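# Four arms sort stickered items into matching-color containers

## Task

Put every item into the container whose color matches the color of the sticker on that item.

## Robot and tools

Setup: four identical i2rt Big YAM arms (arm1, arm2, arm3, arm4), each with six revolute joints, a two-finger gripper and a wrist camera (armN_cam_wrist). Four fixed room cameras also exist: cam_room_a1, cam_room_a2, cam_room_b1, cam_room_b2. Arms work independently and never wait for one another.

Frame: every pose is in one shared scene frame in metres, origin on the floor, +z up. Feet (base_link) sit near table height: arm1 at (-0.644, +1.377, 0.914), arm2 at (-0.655, -0.555, 0.928), arm3 at (+0.651, -1.332, 0.868), arm4 at (+0.648, +0.477, 0.879). Each foot faces its own +x; arm1 and arm4 are yawed about +90 degrees (facing +y), arm2 and arm3 about -90 degrees (facing -y). Reach is roughly 1.0 m from the joint1 axis. The reported hand point lies between the finger pads, about 1 cm behind the tips; fingers point along the hand's +z and open along its y. Printed hand positions can be off, more so when stretched out.

Tool move: optional keys arm1..arm4 and cameras. Each arm key holds an object with joints, target, speed, or joints plus target. Omitted arms get no new command but may keep pushing toward old targets.
- joints: absolute targets by name. joint1_rad -2.879..2.879 (base yaw, positive counter-clockwise seen from above, 0 = along the foot's facing); joint2_rad 0..3.141 (shoulder; 0 upper arm points back, larger raises it up and forward); joint3_rad 0..3.019 (elbow; 0 folded, larger opens); joint4_rad -1.692..1.57 (hand pitch, positive tips fingers up); joint5_rad -1.57..1.57 (hand sideways, positive to the arm's right); joint6_rad -2.094..2.094 (roll, positive clockwise viewed from behind the hand); gripper_m 0..0.093 (fingertip gap in metres). Done tolerances: ±0.045, 0.14, 0.09, 0.055, 0.03, 0.035 rad and ±0.003 m.
- target: a single list of 7 numbers [x, y, z, qw, qx, qy, qz], an absolute hand pose in the scene frame (same layout as the printed hand line), metres and unit quaternion. The hand follows a straight line from its current hand_target. When target is present, joints may only contain gripper_m.
- speed: top path speed in m/s, 0.002..0.5, default 0.25; only allowed with target. Rotation is capped at twice that value in rad/s.
All motions in one call start together; all hand paths in a call finish together, paced by the slowest. Paths run 0.5 to 10 s and are cut at 10 s; a call never exceeds 15 s. Paths ignore obstacles and other arms. Expect lag, drift, overshoot of speed near full stretch, and final errors of a centimetre or more. Joint-space moves may swing wide because joints travel at different rates.

Tool wait: seconds 0..10, plus cameras; nothing new is commanded. zoom_image: camera and region [x0, y0, x1, y1] in pixels (top-left origin, at most 504x504) of that camera's latest image, which must have been returned. read_manual gives only URDF licence text. finished_scene: scene = current scene number; irreversible, so the goal must already hold without help.

Reading results: a move line lists each commanded robot with done or its worst status. Statuses: off_target (resting away, maybe still pushing); time_out (arm stuck, each joint now holds a nearby target and keeps pushing; on_its_own lists unreached ones); not_followed (a safety check held back joints; "pose unreachable" for a hand target). Robots in "as last shown" were not commanded and repeat old values. Omitted lines: near-zero velocities, unchanged temperatures, hand_target while hand is done. Joint torques are in joint order (N m, gravity included); numbers 3 and 4 wrap at ±28. The pictures line gives image order; images may be slightly older than the state. A refused move or wait, or a stop during one, cancels the remaining calls in that reply.

Gripper: free-air readings run up to 0.002 wider than the real gap. Closed empty reads 0.000-0.002. On a rigid part the reading sits up to 0.005 below its width; commanding about 0.005 below the touch reading gives full force (about 50-64 N per pad). Soft objects get crushed by small targets. To release, command well above the reading.

Avoid: knocking items off the work area or onto the floor (ends the scene); arms pressing hard against each other (the clearance check may react too late and lets grippers and cameras collide); dropping items or releasing them while moving; slamming. The arm keeps pushing when blocked, which heats motors; MOTOR HOT appears at 85 °C and at 100 °C the arm goes limp for 30-60 s and drops what it holds. Relieve pushing by sending a joint its reported position. Objects may occasionally get nudged by outside disturbances, so recheck before finishing.

Each tool is called after "Call:" as name(argument=value, ...), one argument or row to a line, values as JSON.

## Session

Call:
move(
)

Scene clock: 0.00 s.
Joint torques (N m): no reading
Motor temperatures (°C): arm1=[22 24 25 23 21 21 21] | arm2=[24 24 24 22 22 20 23] | arm3=[24 24 23 24 24 23 23] | arm4=[23 21 22 22 25 21 24]
Heat: arm1: hottest joint3_rad 25 °C; arm2: hottest joint1_rad 24 °C; arm3: hottest joint1_rad 24 °C; arm4: hottest joint5_rad 25 °C.
Joint velocities: within noise
arm1.joint_positions: joint1_rad=-0.126 joint2_rad=+0.534 joint3_rad=+1.403 joint4_rad=-1.611 joint5_rad=-0.026 joint6_rad=-0.127 gripper_m=+0.09396
arm1.joint_status: not commanded
arm1.hand: x=-0.6307 y=+1.5344 z=+1.4214 quat_wxyz=(-0.298, +0.671, -0.622, -0.272) (m; scene frame)
arm1.hand_target: x=-0.6306 y=+1.5327 z=+1.4326 quat_wxyz=(-0.308, +0.666, -0.618, -0.280) (m; scene frame)
arm1.hand_status: not commanded
arm2.joint_positions: joint1_rad=-0.045 joint2_rad=+0.390 joint3_rad=+1.428 joint4_rad=-1.186 joint5_rad=+0.166 joint6_rad=-0.774 gripper_m=+0.09396
arm2.joint_status: not commanded
arm2.hand: x=-0.6756 y=-0.6916 z=+1.5578 quat_wxyz=(-0.217, -0.319, -0.688, +0.615) (m; scene frame)
arm2.hand_target: x=-0.6760 y=-0.6854 z=+1.5653 quat_wxyz=(-0.221, -0.317, -0.681, +0.622) (m; scene frame)
arm2.hand_status: not commanded
arm3.joint_positions: joint1_rad=+0.075 joint2_rad=+0.276 joint3_rad=+1.523 joint4_rad=-1.599 joint5_rad=-0.185 joint6_rad=-0.597 gripper_m=+0.09396
arm3.joint_status: not commanded
arm3.hand: x=+0.6803 y=-1.3506 z=+1.4452 quat_wxyz=(-0.326, -0.350, -0.735, +0.481) (m; scene frame)
arm3.hand_target: x=+0.6804 y=-1.3484 z=+1.4507 quat_wxyz=(-0.328, -0.347, -0.731, +0.487) (m; scene frame)
arm3.hand_status: not commanded
arm4.joint_positions: joint1_rad=+0.109 joint2_rad=+0.555 joint3_rad=+1.556 joint4_rad=-1.251 joint5_rad=+0.178 joint6_rad=-0.775 gripper_m=+0.09396
arm4.joint_status: not commanded
arm4.hand: x=+0.6522 y=+0.6599 z=+1.5276 quat_wxyz=(-0.572, +0.731, -0.297, -0.221) (m; scene frame)
arm4.hand_target: x=+0.6531 y=+0.6547 z=+1.5360 quat_wxyz=(-0.580, +0.725, -0.296, -0.226) (m; scene frame)
arm4.hand_status: not commanded
pictures: arm1_cam_wrist, arm2_cam_wrist, arm3_cam_wrist, arm4_cam_wrist, cam_room_a1, cam_room_a2, cam_room_b1, cam_room_b2
Images, in order (width x height): arm1_cam_wrist 672x504, arm2_cam_wrist 672x504, arm3_cam_wrist 672x504, arm4_cam_wrist 672x504, cam_room_a1 672x504, cam_room_a2 672x504, cam_room_b1 672x504, cam_room_b2 672x504.

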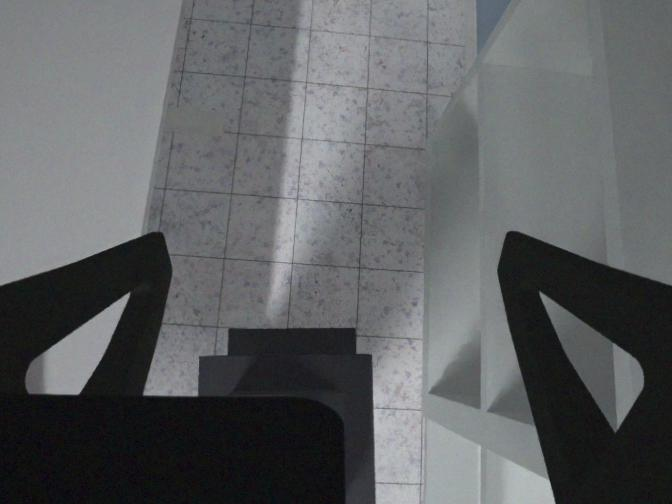

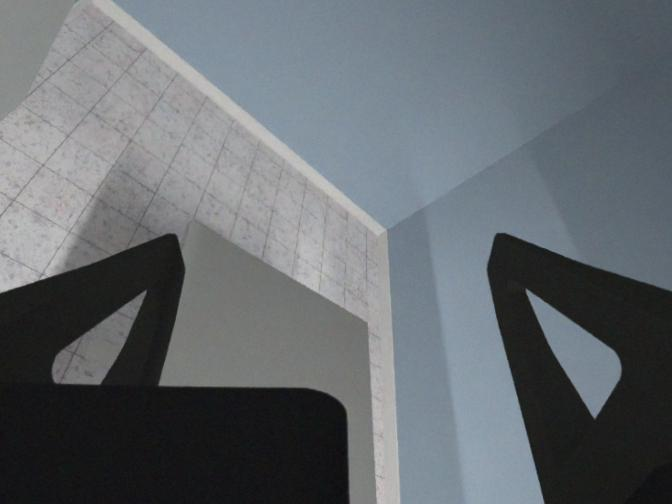

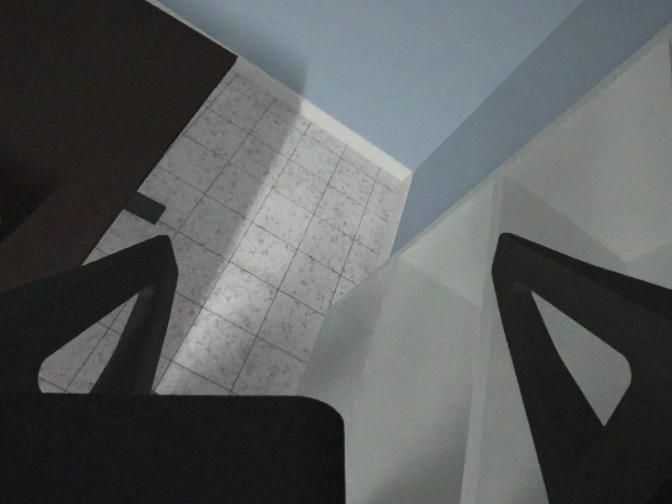

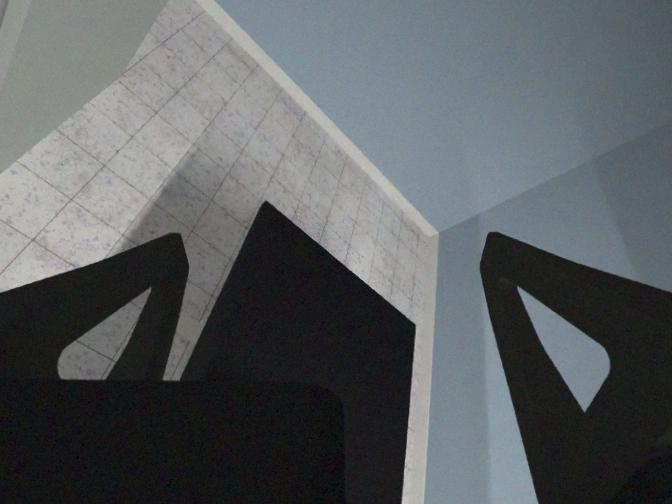

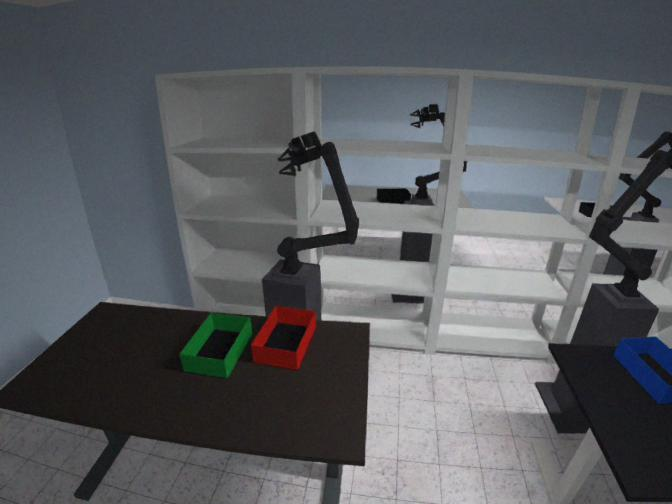

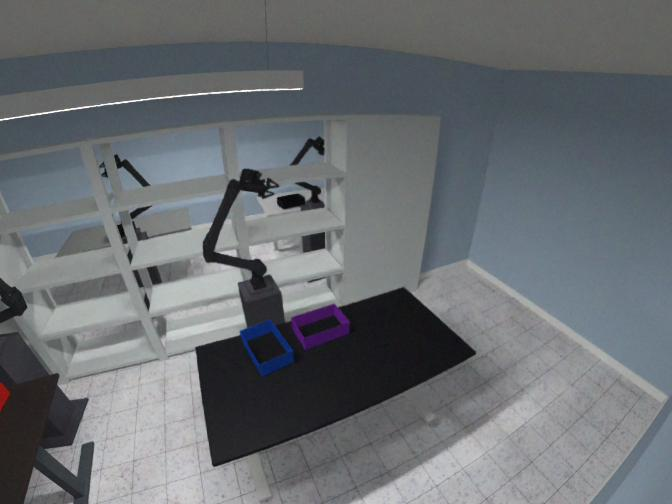

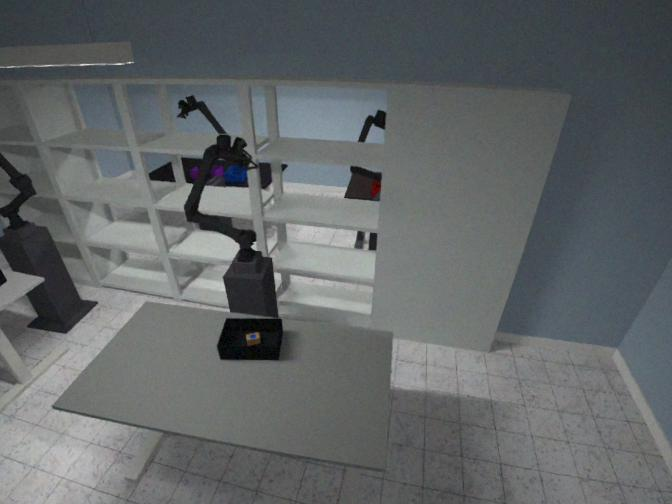

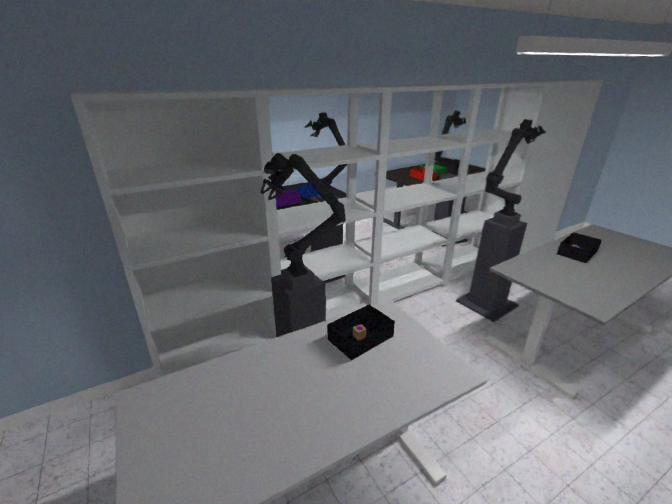

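Call:
zoom_image(
  camera="cam_room_b1",
  region=[190, 290, 330, 390],
)

Call:
zoom_image(
  camera="cam_room_b2",
  region=[300, 280, 440, 380],
)

Call:
zoom_image(
  camera="cam_room_b2",
  region=[500, 200, 640, 300],
)

Call:
zoom_image(
  camera="cam_room_a1",
  region=[160, 280, 360, 400],
)

Call:
zoom_image(
  camera="cam_room_a2",
  region=[200, 280, 400, 400],
)

Call:
zoom_image(
  camera="cam_room_a2",
  region=[0, 100, 360, 400],
)

Call:
zoom_image(
  camera="cam_room_b2",
  region=[230, 80, 620, 400],
)

Call:
zoom_image(
  camera="cam_room_a1",
  region=[290, 60, 672, 400],
)

Call:
zoom_image(
  camera="cam_room_b1",
  region=[0, 60, 400, 400],
)

Scaled by 3.600.

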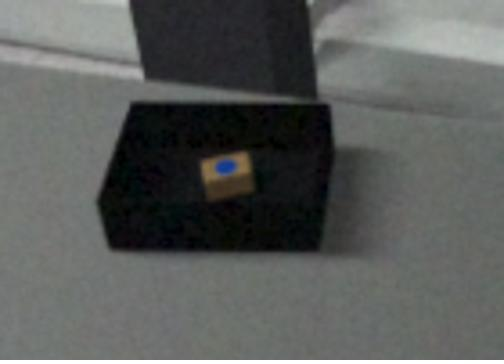

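Scaled by 3.600.

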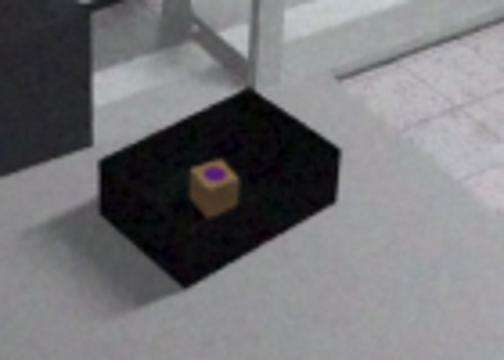

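Scaled by 3.600.

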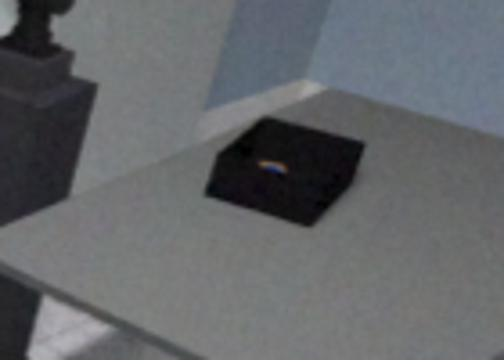

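Scaled by 2.520.

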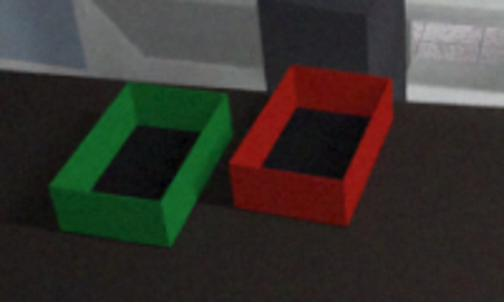

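Scaled by 2.520.

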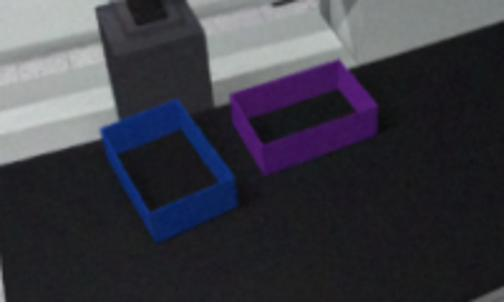

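Scaled by 1.400.

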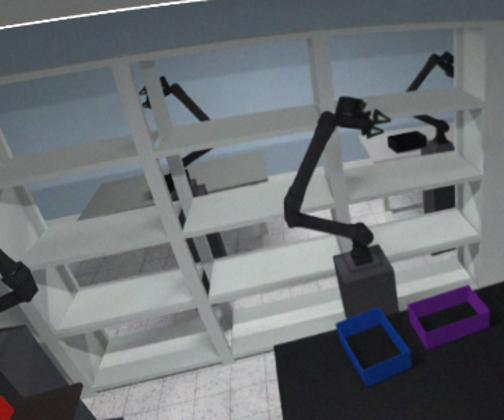

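Scaled by 1.292.

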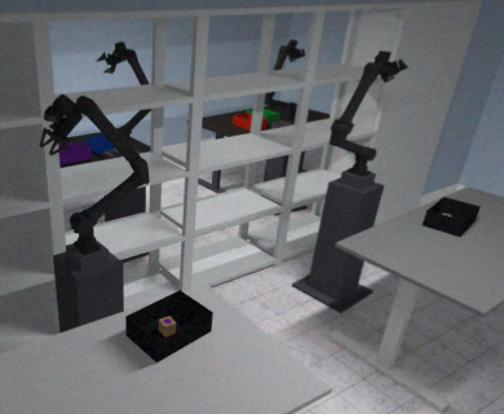

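Scaled by 1.319.

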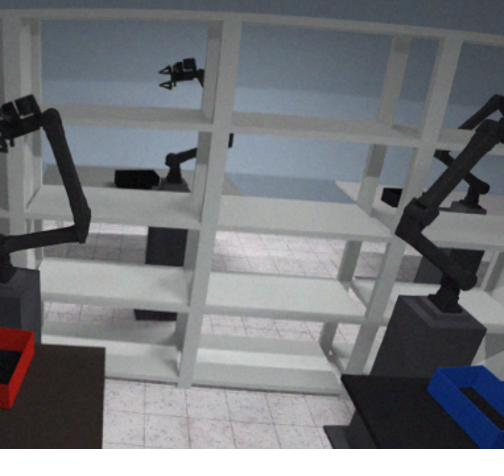

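Scaled by 1.260.

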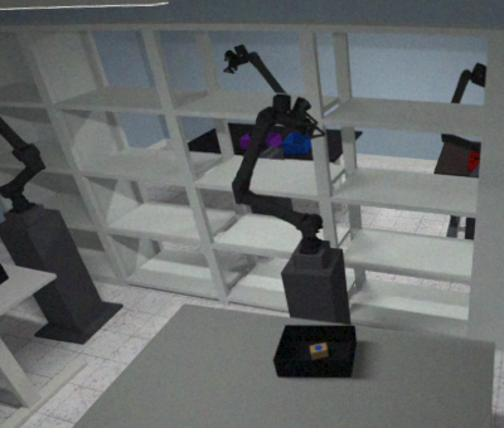

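Call:
move(
  arm1={"joints":{"joint1_rad":1.5,"joint2_rad":1.38,"joint3_rad":1.46,"joint4_rad":-1.6,"joint5_rad":0,"joint6_rad":0}},
  arm2={"joints":{"joint1_rad":-1.687,"joint2_rad":1.38,"joint3_rad":1.46,"joint4_rad":-1.6,"joint5_rad":0,"joint6_rad":0}},
  arm4={"joints":{"joint1_rad":1.515,"joint2_rad":0.41,"joint3_rad":0.756,"joint4_rad":-0.64,"joint5_rad":0,"joint6_rad":0}},
)

Scene clock: 77.20 s.
Joint torques (N m): arm1=[-1.61 -10.17 12.33 0.57 0.14 0.08] | arm2=[0.79 -13.16 11.93 0.29 0 0.21] | arm3=[1.26 10.17 5.33 1.96 -0.05 -0.01] | arm4=[1.2 0.03 9.68 2.14 0.07 0.17]
Motor temperatures (°C): arm1=[22 24 29 23 21 21 21] | arm2=[24 25 28 23 22 20 23] | arm3=[24 25 24 24 24 23 23] | arm4=[23 22 27 22 24 21 24]
move: arm1 done; arm2 done; arm4 done
arm1.joint_positions: joint1_rad=+1.501 joint2_rad=+1.401 joint3_rad=+1.440 joint4_rad=-1.599 joint5_rad=-0.002 joint6_rad=-0.007 gripper_m=+0.09398
arm1.joint_status: all done
arm1.hand: x=-1.0484 y=+1.3770 z=+1.2045 quat_wxyz=(-0.001, +1.000, +0.003, -0.013) (m; scene frame)
arm2.joint_positions: joint1_rad=-1.690 joint2_rad=+1.381 joint3_rad=+1.450 joint4_rad=-1.588 joint5_rad=+0.000 joint6_rad=-0.014 gripper_m=+0.09397
arm2.joint_status: all done
arm2.hand: x=-1.0665 y=-0.5549 z=+1.2235 quat_wxyz=(+0.002, -1.000, -0.006, +0.025) (m; scene frame)
arm3: as last shown
arm4.joint_positions: joint1_rad=+1.512 joint2_rad=+0.422 joint3_rad=+0.752 joint4_rad=-0.659 joint5_rad=+0.000 joint6_rad=-0.014 gripper_m=+0.09398
arm4.joint_status: all done
arm4.hand: x=+0.3514 y=+0.4800 z=+1.2725 quat_wxyz=(-0.004, +0.812, +0.004, -0.584) (m; scene frame)
pictures: arm1_cam_wrist, arm2_cam_wrist, arm3_cam_wrist, arm4_cam_wrist, cam_room_a1, cam_room_a2, cam_room_b1, cam_room_b2

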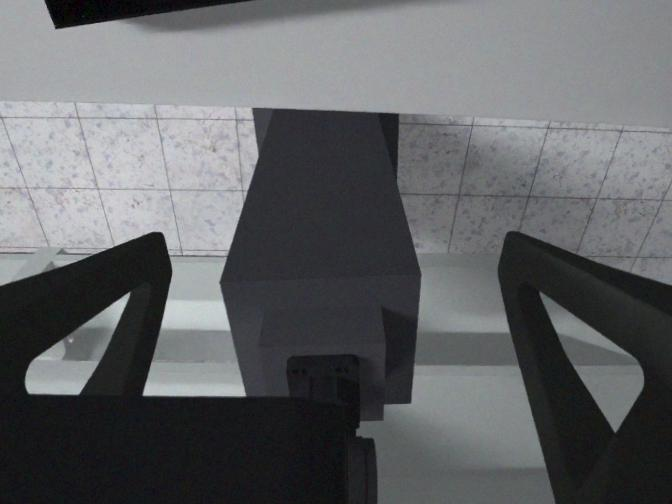

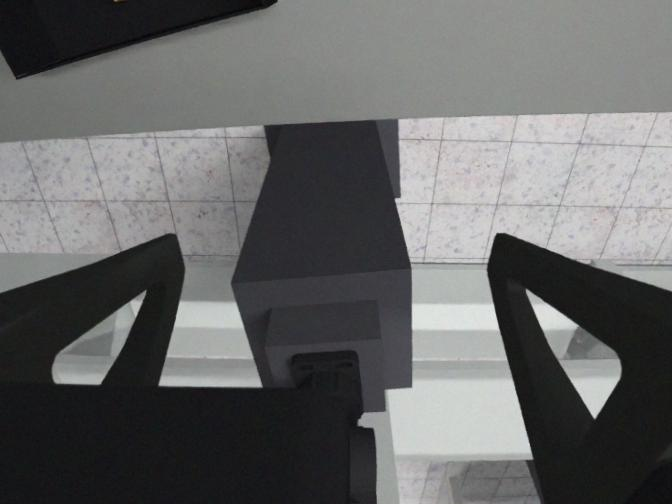

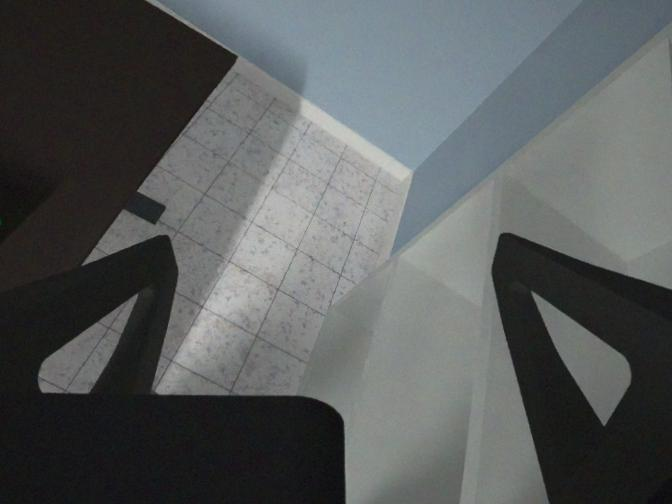

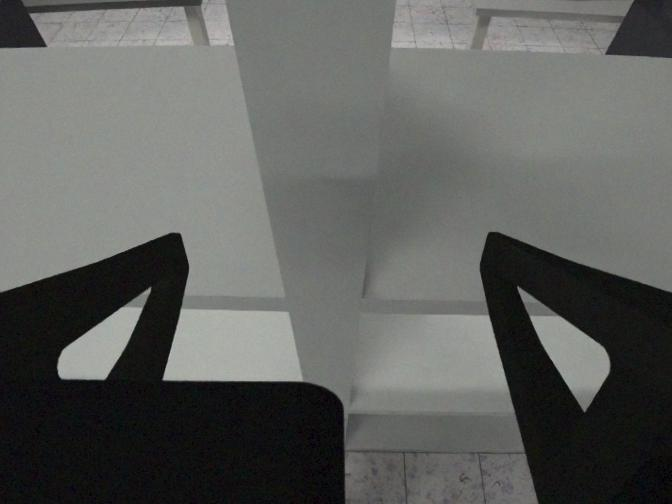

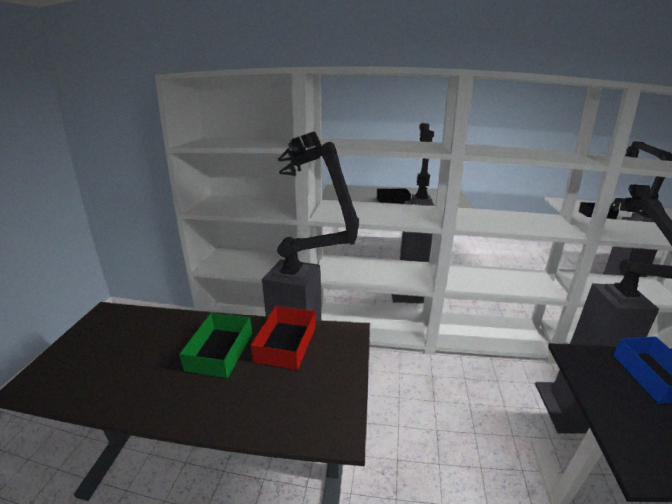

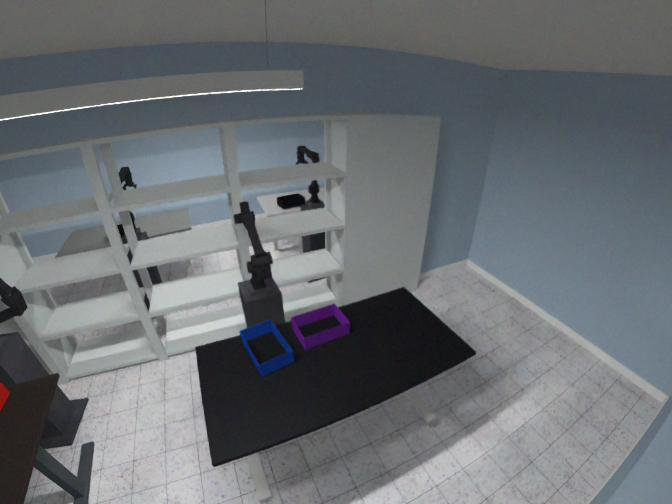

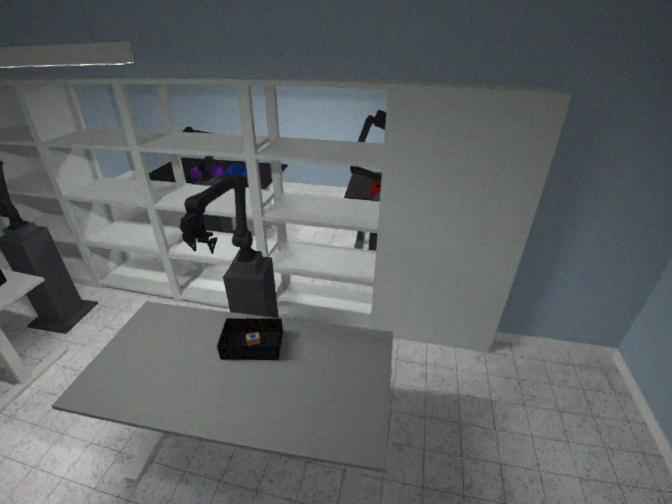

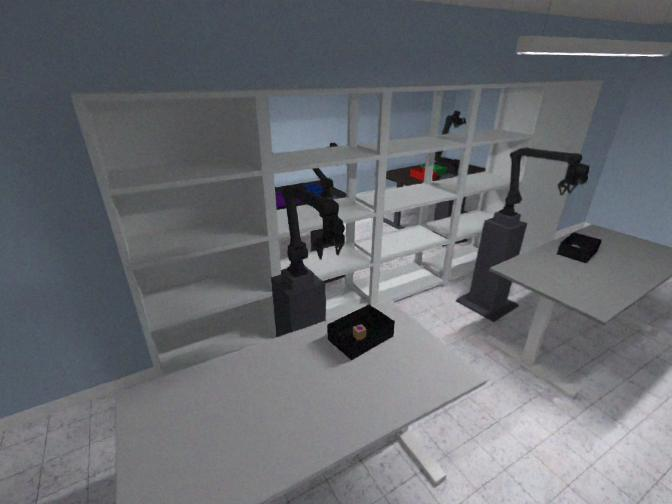

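Call:
move(
  arm1={"joints":{"joint1_rad":1.92,"joint2_rad":1.63,"joint3_rad":1.85,"joint4_rad":-1.53}},
  arm2={"joints":{"joint1_rad":-1.268,"joint2_rad":1.63,"joint3_rad":1.85,"joint4_rad":-1.53}},
  arm4={"target":[0.3514,0.48,1.1225,-0.004,0.812,0.004,-0.584]},
  cameras=["arm1_cam_wrist","arm2_cam_wrist","arm4_cam_wrist"],
)

Scene clock: 104.10 s.
Joint torques (N m): arm1=[-2.43 -14.68 15.36 0.92 0.05 0.06] | arm2=[0.73 -17.73 15.38 1.28 0.03 0.19] | arm3=[1.26 10.05 5.35 1.98 -0.05 -0.01] | arm4=[0.03 0.56 10.26 2.11 -0.03 0.01]
Heat: arm1: hottest joint3_rad 32 °C; arm2: hottest joint3_rad 30 °C; arm3: hottest joint2_rad 25 °C; arm4: hottest joint3_rad 31 °C.
move: arm1 done; arm2 done; arm4 off_target
arm1.joint_positions: joint1_rad=+1.925 joint2_rad=+1.648 joint3_rad=+1.795 joint4_rad=-1.535 joint5_rad=-0.001 joint6_rad=-0.006 gripper_m=+0.09398
arm1.joint_status: all done
arm1.hand: x=-1.1323 y=+1.1547 z=+1.2386 quat_wxyz=(+0.017, +0.972, +0.212, -0.097) (m; scene frame)
arm2.joint_positions: joint1_rad=-1.266 joint2_rad=+1.632 joint3_rad=+1.801 joint4_rad=-1.533 joint5_rad=-0.001 joint6_rad=-0.013 gripper_m=+0.09398
arm2.joint_status: all done
arm2.hand: x=-1.1484 y=-0.7768 z=+1.2545 quat_wxyz=(-0.020, -0.971, -0.214, +0.100) (m; scene frame)
arm3: as last shown
arm4.joint_positions: joint1_rad=+1.512 joint2_rad=+0.327 joint3_rad=+0.332 joint4_rad=-0.371 joint5_rad=+0.000 joint6_rad=-0.014 gripper_m=+0.09398
arm4.hand: x=+0.3524 y=+0.4794 z=+1.1110 quat_wxyz=(-0.003, +0.823, +0.003, -0.569) (m; scene frame)
arm4.hand_target: x=+0.3516 y=+0.4800 z=+1.1226 quat_wxyz=(-0.004, +0.812, +0.004, -0.584) (m; scene frame)
arm4.hand_status: off_target (0.012 m and 2.1 deg from the pose sent, 0.150 m and 0.1 deg at the start)
pictures: arm1_cam_wrist, arm2_cam_wrist, arm4_cam_wrist

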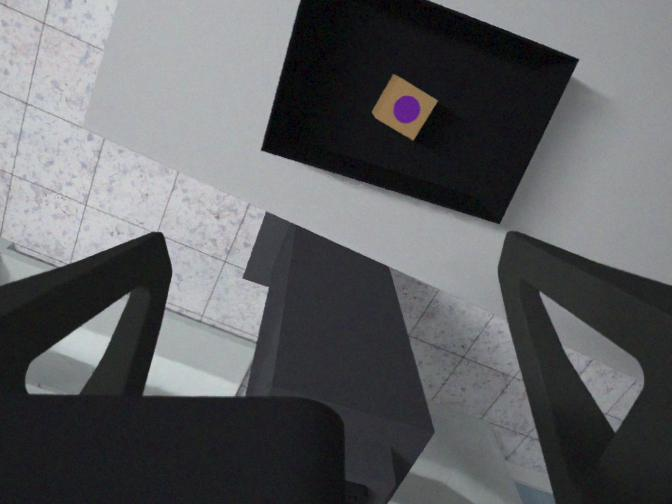

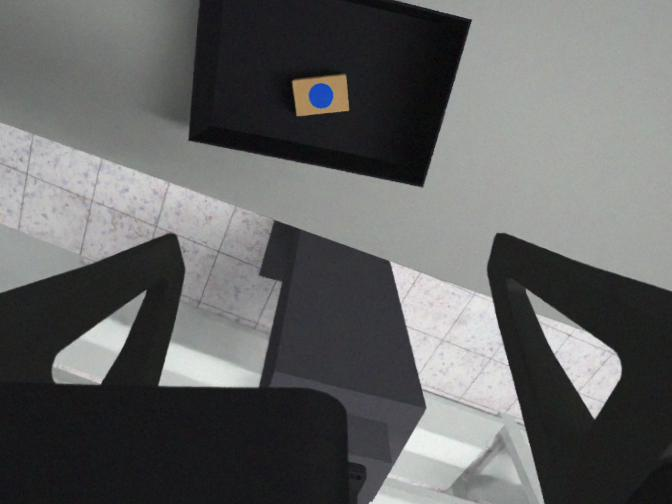

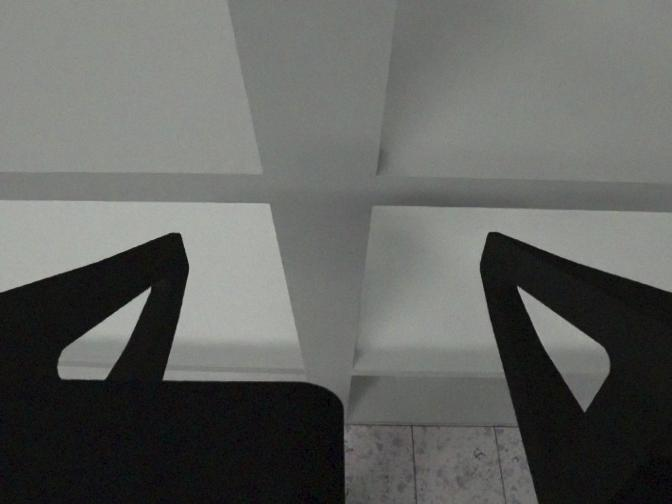

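Call:
move(
  arm1={"target":[-1.072,1.23,0.97,0.0045,-0.9658,0.0169,0.2588]},
  arm2={"target":[-1.083,-0.757,0.97,-0.0679,-0.9321,-0.2533,0.2497]},
  arm4={"joints":{"joint1_rad":-1.45,"joint2_rad":1.63,"joint3_rad":1.85,"joint4_rad":-1.53}},
  cameras=["arm1_cam_wrist","arm2_cam_wrist","arm4_cam_wrist"],
)

Scene clock: 211.50 s.
Joint torques (N m): arm1=[-2.26 -7.59 9.54 1.78 0.3 0.15] | arm2=[0.67 -11.58 8.95 2.5 -0.22 -0.07] | arm3=[1.32 10.23 5.34 1.98 -0.05 0] | arm4=[1.73 -18.73 11.62 -0.03 0.12 0.02]
Motor temperatures (°C): arm1=[22 27 36 23 21 21 21] | arm2=[24 26 38 22 22 20 23] | arm3=[24 25 25 24 24 23 23] | arm4=[23 22 37 22 24 21 24]
Heat: arm1: hottest joint3_rad 36 °C; arm2: hottest joint3_rad 38 °C; arm3: hottest joint2_rad 25 °C; arm4: hottest joint3_rad 37 °C.
move: arm1 done; arm2 done; arm4 done
arm1.joint_positions: joint1_rad=+1.922 joint2_rad=+1.468 joint3_rad=+0.758 joint4_rad=-0.417 joint5_rad=+0.208 joint6_rad=+0.388 gripper_m=+0.09398
arm1.hand: x=-1.0634 y=+1.2288 z=+0.9667 quat_wxyz=(-0.008, +0.969, -0.007, -0.249) (m; scene frame)
arm1.hand_target: x=-1.0719 y=+1.2300 z=+0.9702 quat_wxyz=(-0.005, +0.966, -0.017, -0.259) (m; scene frame)
arm1.hand_status: done (0.009 m and 1.7 deg from the pose sent, 0.285 m and 32.4 deg at the start)
arm2.joint_positions: joint1_rad=-1.266 joint2_rad=+1.493 joint3_rad=+0.780 joint4_rad=-0.328 joint5_rad=-0.054 joint6_rad=-0.080 gripper_m=+0.09397
arm2.hand: x=-1.0834 y=-0.7570 z=+0.9783 quat_wxyz=(-0.069, -0.933, -0.247, +0.252) (m; scene frame)
arm2.hand_target: x=-1.0828 y=-0.7569 z=+0.9701 quat_wxyz=(-0.068, -0.932, -0.253, +0.250) (m; scene frame)
arm2.hand_status: done (0.008 m and 0.9 deg from the pose sent, 0.293 m and 19.1 deg at the start)
arm3: as last shown
arm4.joint_positions: joint1_rad=-1.458 joint2_rad=+1.645 joint3_rad=+1.808 joint4_rad=-1.519 joint5_rad=-0.003 joint6_rad=-0.014 gripper_m=+0.09401
arm4.joint_status: all done
arm4.hand: x=+1.1885 y=+0.5708 z=+1.2013 quat_wxyz=(-0.104, +0.091, -0.990, -0.008) (m; scene frame)
pictures: arm1_cam_wrist, arm2_cam_wrist, arm4_cam_wrist

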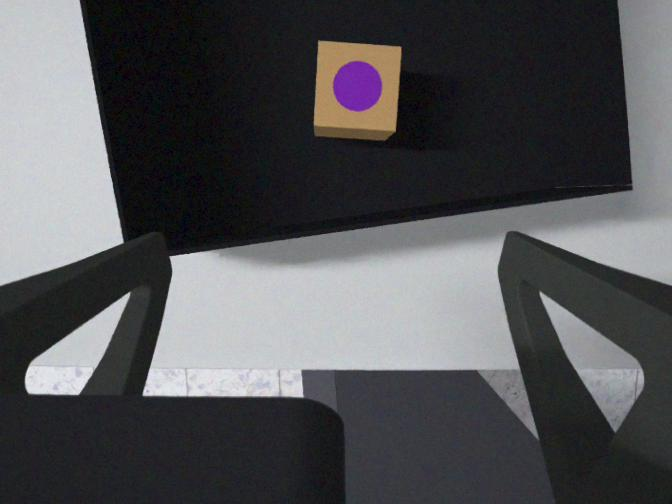

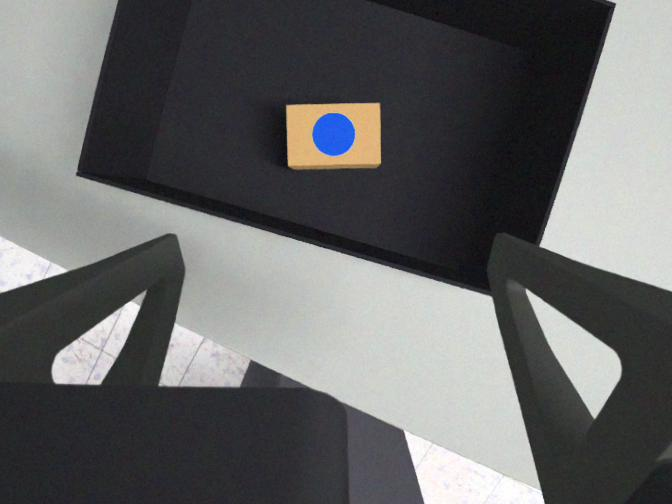

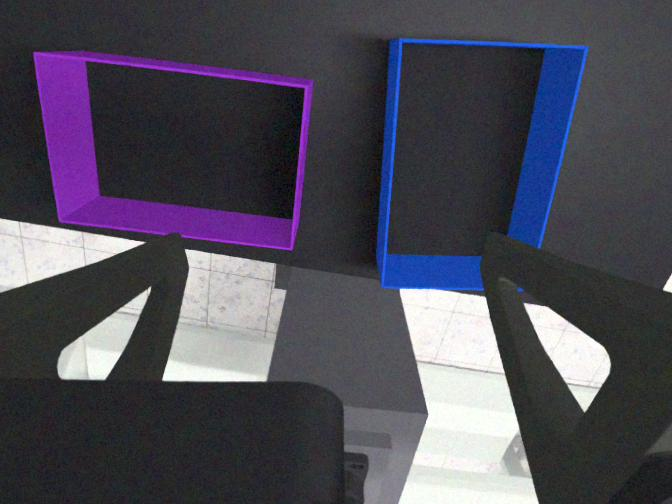

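Call:
move(
  arm1={"target":[-1.15,1.2485,0.762,0.0090,-0.9653,0.0337,0.2587]},
  arm2={"target":[-1.1365,-0.793,0.743,-0.0679,-0.9321,-0.2533,0.2497]},
  arm4={"joints":{"joint1_rad":0.904,"joint2_rad":0.41,"joint3_rad":0.756,"joint4_rad":-0.64}},
  cameras=["arm1_cam_wrist","arm2_cam_wrist","arm4_cam_wrist","cam_room_b2","cam_room_b1","cam_room_a2"],
)

Scene clock: 252.53 s.
Joint torques (N m): arm1=[-2.96 -12.98 5.76 1.68 0.09 0.04] | arm2=[1.49 -16.32 5.67 2.07 0.04 0.01] | arm3=[1.44 10.11 5.35 1.96 -0.04 0] | arm4=[0.85 0.5 9.55 2.04 0.17 0]
Motor temperatures (°C): arm1=[22 26 33 23 22 21 21] | arm2=[24 26 32 22 22 20 23] | arm3=[24 25 25 24 24 23 23] | arm4=[23 25 39 22 24 21 24]
Heat: arm1: hottest joint3_rad 33 °C; arm2: hottest joint3_rad 32 °C; arm3: hottest joint2_rad 25 °C; arm4: hottest joint3_rad 39 °C.
move: arm1 off_target; arm2 off_target; arm4 done
arm1.joint_positions: joint1_rad=+1.822 joint2_rad=+2.119 joint3_rad=+0.881 joint4_rad=+0.121 joint5_rad=+0.182 joint6_rad=+0.339 gripper_m=+0.09398
arm1.hand: x=-1.1391 y=+1.2477 z=+0.7603 quat_wxyz=(-0.012, +0.968, -0.030, -0.249) (m; scene frame)
arm1.hand_target: x=-1.1498 y=+1.2485 z=+0.7622 quat_wxyz=(-0.009, +0.965, -0.034, -0.259) (m; scene frame)
arm1.hand_status: off_target (0.011 m and 1.3 deg from the pose sent, 0.223 m and 3.3 deg at the start)
arm2.joint_positions: joint1_rad=-1.253 joint2_rad=+2.181 joint3_rad=+0.924 joint4_rad=+0.220 joint5_rad=-0.046 joint6_rad=-0.067 gripper_m=+0.09398
arm2.hand: x=-1.1391 y=-0.7877 z=+0.7537 quat_wxyz=(-0.069, -0.933, -0.245, +0.254) (m; scene frame)
arm2.hand_target: x=-1.1362 y=-0.7927 z=+0.7432 quat_wxyz=(-0.068, -0.932, -0.253, +0.250) (m; scene frame)
arm2.hand_status: off_target (0.012 m and 1.0 deg from the pose sent, 0.244 m and 0.8 deg at the start)
arm3: as last shown
arm4.joint_positions: joint1_rad=+0.901 joint2_rad=+0.420 joint3_rad=+0.753 joint4_rad=-0.659 joint5_rad=-0.005 joint6_rad=-0.014 gripper_m=+0.09402
arm4.joint_status: all done
arm4.hand: x=+0.4061 y=+0.6498 z=+1.2728 quat_wxyz=(-0.176, +0.775, -0.240, -0.557) (m; scene frame)
pictures: arm1_cam_wrist, arm2_cam_wrist, arm4_cam_wrist, cam_room_a2, cam_room_b1, cam_room_b2

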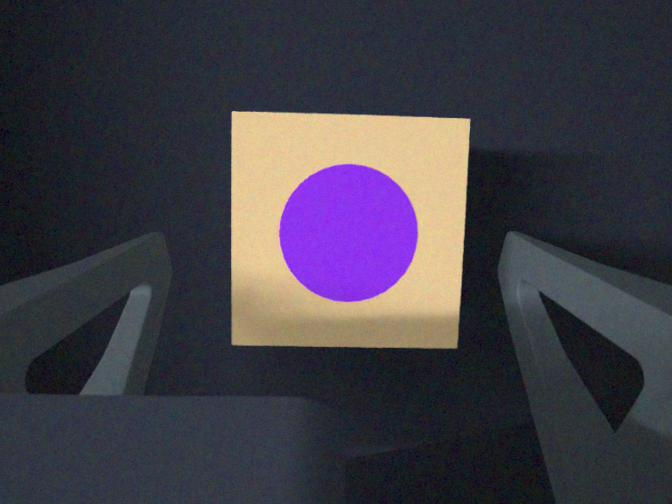

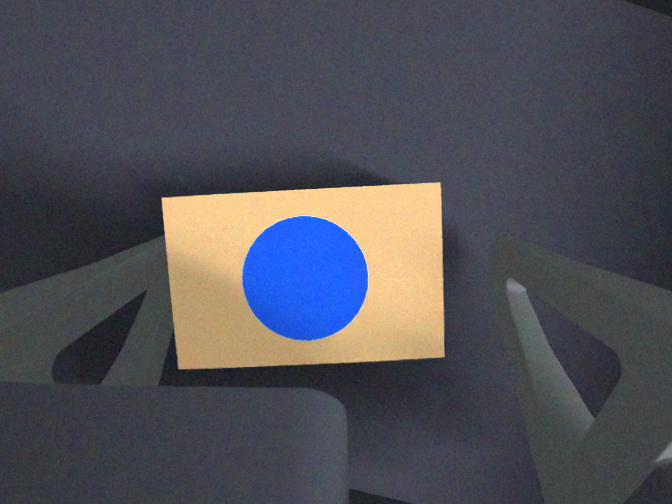

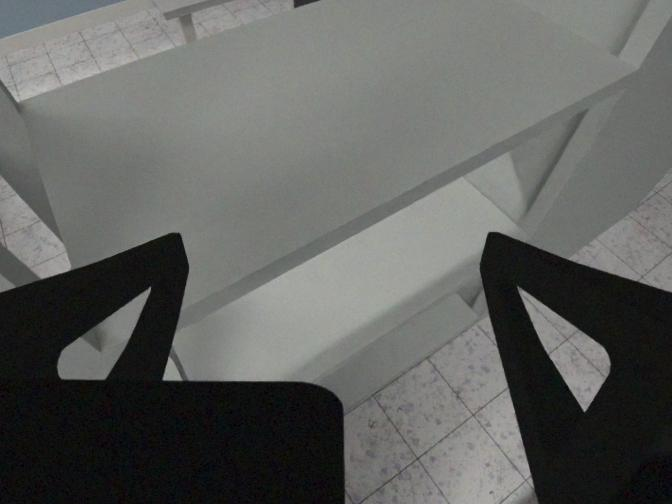

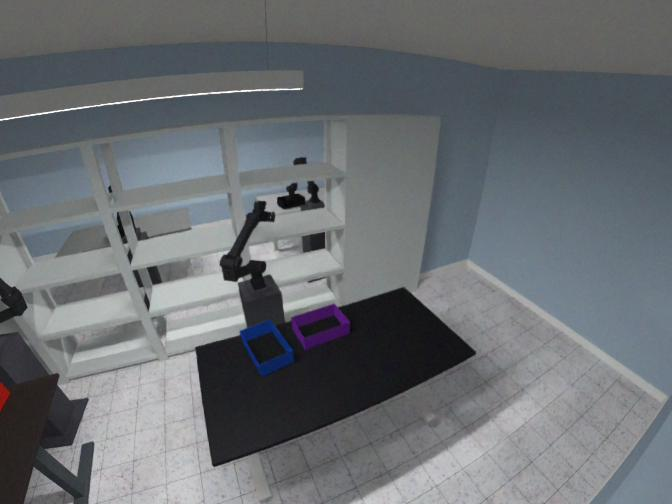

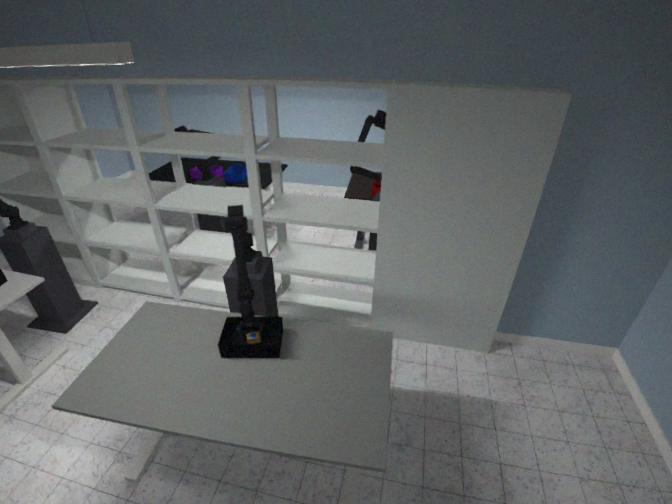

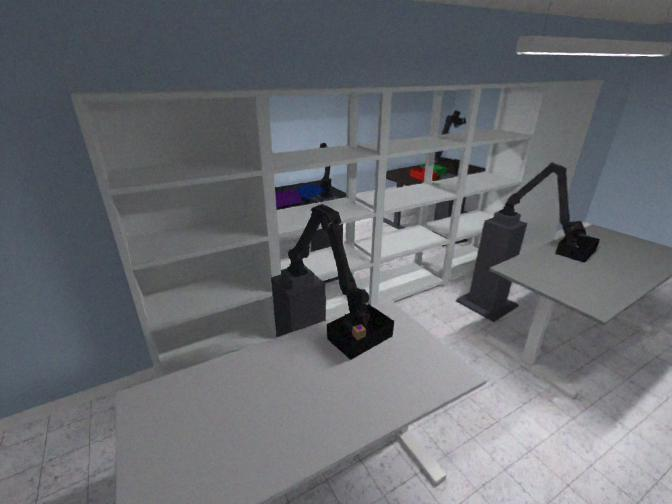

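Call:
move(
  arm1={"target":[-1.157,1.2525,0.724,0.0113,-0.9649,0.0421,0.2585],"speed":0.1},
  arm2={"target":[-1.126,-0.797,0.758,-0.0724,-0.9273,-0.2703,0.2485],"speed":0.15},
  cameras=["arm1_cam_wrist","arm2_cam_wrist"],
)

Scene clock: 285.20 s.
Joint torques (N m): arm1=[-3.25 -11.11 5.9 1.63 0.24 0.07] | arm2=[1.67 -19.55 3.38 1.4 -0.29 -0.09] | arm3=[1.2 9.93 5.35 1.95 -0.04 0] | arm4=[1.14 -0.09 9.62 2.22 0.16 0.02]
move: arm1 off_target; arm2 off_target
arm1.joint_positions: joint1_rad=+1.815 joint2_rad=+2.209 joint3_rad=+0.917 joint4_rad=+0.187 joint5_rad=+0.182 joint6_rad=+0.342 gripper_m=+0.09398
arm1.hand: x=-1.1476 y=+1.2488 z=+0.7311 quat_wxyz=(-0.011, +0.967, -0.035, -0.254) (m; scene frame)
arm1.hand_target: x=-1.1565 y=+1.2525 z=+0.7242 quat_wxyz=(-0.011, +0.965, -0.042, -0.258) (m; scene frame)
arm1.hand_status: off_target (0.012 m and 1.0 deg from the pose sent, 0.041 m and 1.9 deg at the start)
arm2.joint_positions: joint1_rad=-1.242 joint2_rad=+2.171 joint3_rad=+0.921 joint4_rad=+0.220 joint5_rad=-0.052 joint6_rad=-0.078 gripper_m=+0.09398
arm2.hand: x=-1.1370 y=-0.7943 z=+0.7577 quat_wxyz=(-0.072, -0.929, -0.256, +0.256) (m; scene frame)
arm2.hand_target: x=-1.1262 y=-0.7970 z=+0.7579 quat_wxyz=(-0.072, -0.927, -0.270, +0.249) (m; scene frame)
arm2.hand_status: off_target (0.011 m and 1.9 deg from the pose sent, 0.017 m and 3.0 deg at the start)
arm3, arm4: as last shown
pictures: arm1_cam_wrist, arm2_cam_wrist

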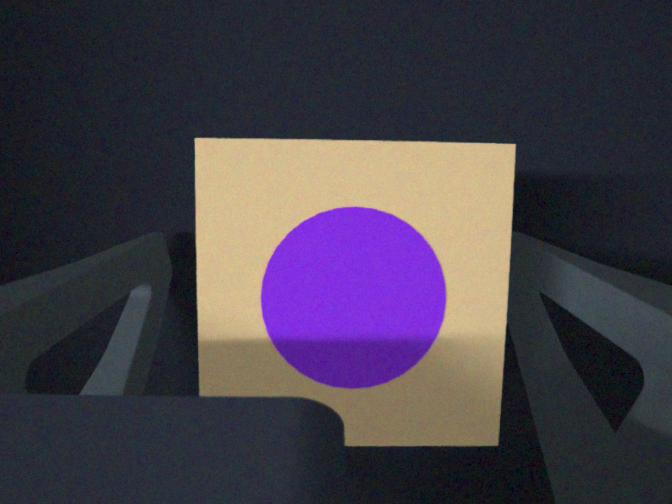

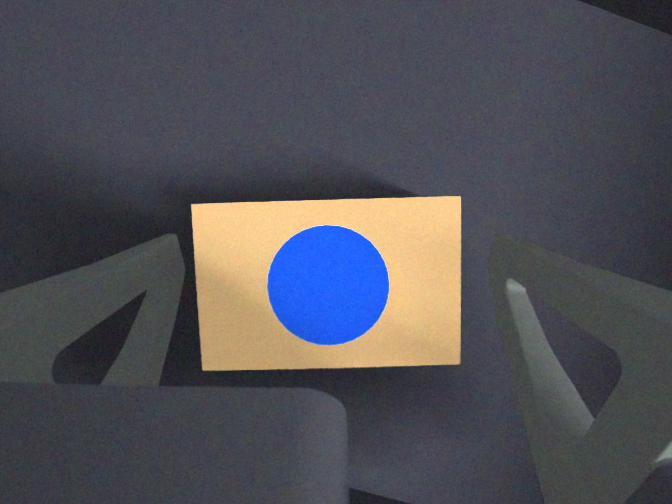

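Call:
move(
  arm1={"joints":{"gripper_m":0.052}},
  arm2={"target":[-1.124,-0.797,0.724,-0.0724,-0.9273,-0.2703,0.2485],"speed":0.1},
  cameras=["arm1_cam_wrist","arm2_cam_wrist"],
)

Scene clock: 294.40 s.
Joint torques (N m): arm1=[-2.96 -11.69 5.94 1.7 0.26 0.07] | arm2=[1.49 -15.74 4.55 2.37 -0.19 -0.06] | arm3=[1.14 9.93 5.34 1.95 -0.05 0] | arm4=[1.14 0.21 9.69 2.07 0.15 0.01]
move: arm1 done; arm2 off_target
arm1.joint_positions: joint1_rad=+1.815 joint2_rad=+2.211 joint3_rad=+0.917 joint4_rad=+0.189 joint5_rad=+0.182 joint6_rad=+0.342 gripper_m=+0.05296
arm1.joint_status: all done
arm1.hand: x=-1.1477 y=+1.2488 z=+0.7308 quat_wxyz=(-0.011, +0.966, -0.035, -0.254) (m; scene frame)
arm2.joint_positions: joint1_rad=-1.239 joint2_rad=+2.219 joint3_rad=+0.921 joint4_rad=+0.269 joint5_rad=-0.053 joint6_rad=-0.079 gripper_m=+0.09398
arm2.hand: x=-1.1322 y=-0.7940 z=+0.7394 quat_wxyz=(-0.073, -0.928, -0.258, +0.257) (m; scene frame)
arm2.hand_target: x=-1.1238 y=-0.7966 z=+0.7246 quat_wxyz=(-0.072, -0.927, -0.270, +0.249) (m; scene frame)
arm2.hand_status: off_target (0.018 m and 1.7 deg from the pose sent, 0.036 m and 1.9 deg at the start)
arm3, arm4: as last shown
pictures: arm1_cam_wrist, arm2_cam_wrist

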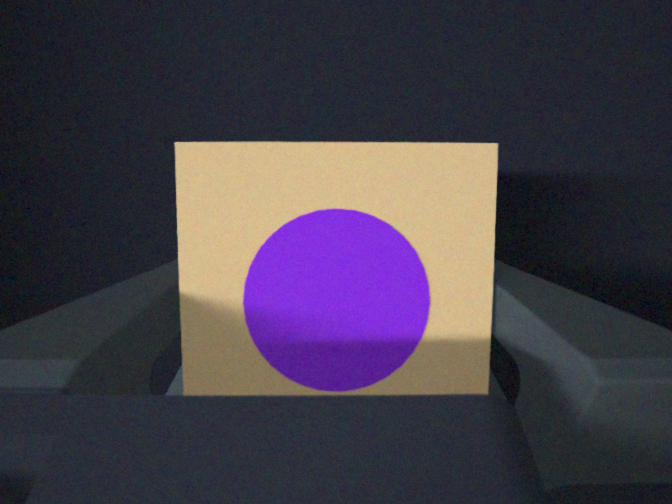

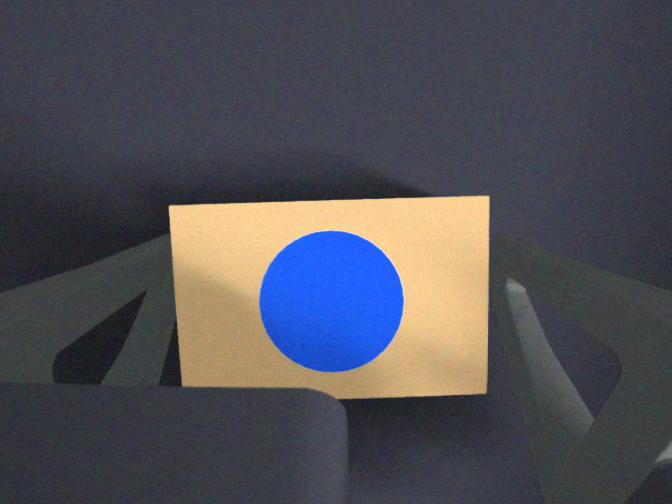

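Call:
move(
  arm1={"joints":{"gripper_m":0.042}},
  arm2={"target":[-1.121,-0.796,0.713,-0.0724,-0.9273,-0.2703,0.2485],"speed":0.1},
  cameras=["arm2_cam_wrist"],
)

Call:
move(
  arm2={"joints":{"gripper_m":0.055}},
  cameras=["arm2_cam_wrist"],
)

Scene clock: 300.80 s.
Joint torques (N m): arm1=[-2.37 -12.34 5.86 1.66 0.25 0.08] | arm2=[1.44 -14.51 4.44 2.3 -0.18 -0.04] | arm3=[1.14 10.05 5.37 1.98 -0.06 -0.01] | arm4=[0.73 0.15 9.63 2.1 0.16 0.02]
move: arm1 off_target; arm2 off_target
arm1.joint_positions: joint1_rad=+1.815 joint2_rad=+2.211 joint3_rad=+0.917 joint4_rad=+0.189 joint5_rad=+0.182 joint6_rad=+0.342 gripper_m=+0.05296
arm1.joint_status: gripper_m off_target (ended at +0.05296, target +0.04200)
arm1.hand: x=-1.1477 y=+1.2488 z=+0.7308 quat_wxyz=(-0.011, +0.966, -0.035, -0.254) (m; scene frame)
arm2.joint_positions: joint1_rad=-1.239 joint2_rad=+2.231 joint3_rad=+0.921 joint4_rad=+0.299 joint5_rad=-0.053 joint6_rad=-0.081 gripper_m=+0.09398
arm2.hand: x=-1.1341 y=-0.7953 z=+0.7369 quat_wxyz=(-0.074, -0.926, -0.259, +0.265) (m; scene frame)
arm2.hand_target: x=-1.1203 y=-0.7954 z=+0.7143 quat_wxyz=(-0.072, -0.927, -0.270, +0.248) (m; scene frame)
arm2.hand_status: off_target (0.027 m and 2.3 deg from the pose sent, 0.029 m and 1.7 deg at the start)
arm3, arm4: as last shown
pictures: arm2_cam_wrist

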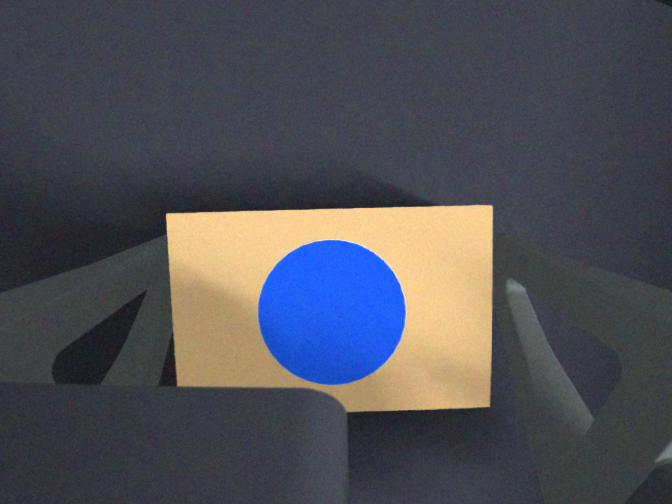

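Scene clock: 301.37 s.
Joint torques (N m): arm1=[-3.02 -12.04 5.75 1.73 0.27 0.06] | arm2=[1.55 -14.56 4.45 2.18 -0.16 -0.06] | arm3=[1.32 10.05 5.37 1.94 -0.04 -0.01] | arm4=[0.85 0.09 9.55 2.07 0.18 0.02]
move: arm2 off_target
arm1, arm4: as last shown
arm2.joint_positions: joint1_rad=-1.239 joint2_rad=+2.232 joint3_rad=+0.921 joint4_rad=+0.302 joint5_rad=-0.053 joint6_rad=-0.081 gripper_m=+0.06887
arm2.joint_status: gripper_m off_target (ended at +0.06890, target +0.05500)
arm2.hand: x=-1.1344 y=-0.7956 z=+0.7367 quat_wxyz=(-0.075, -0.926, -0.259, +0.266) (m; scene frame)
arm3.joint_positions: joint1_rad=+0.075 joint2_rad=+0.276 joint3_rad=+1.523 joint4_rad=-1.599 joint5_rad=-0.185 joint6_rad=-0.597 gripper_m=+0.09396
arm3.hand: x=+0.6803 y=-1.3506 z=+1.4452 quat_wxyz=(-0.326, -0.350, -0.735, +0.481) (m; scene frame)
pictures: arm2_cam_wrist

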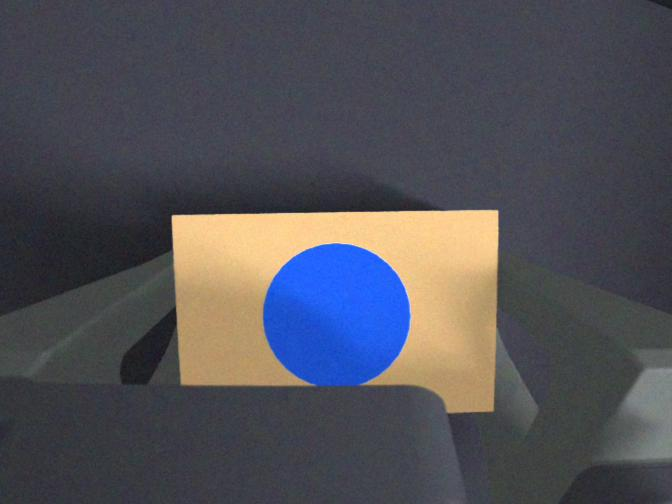

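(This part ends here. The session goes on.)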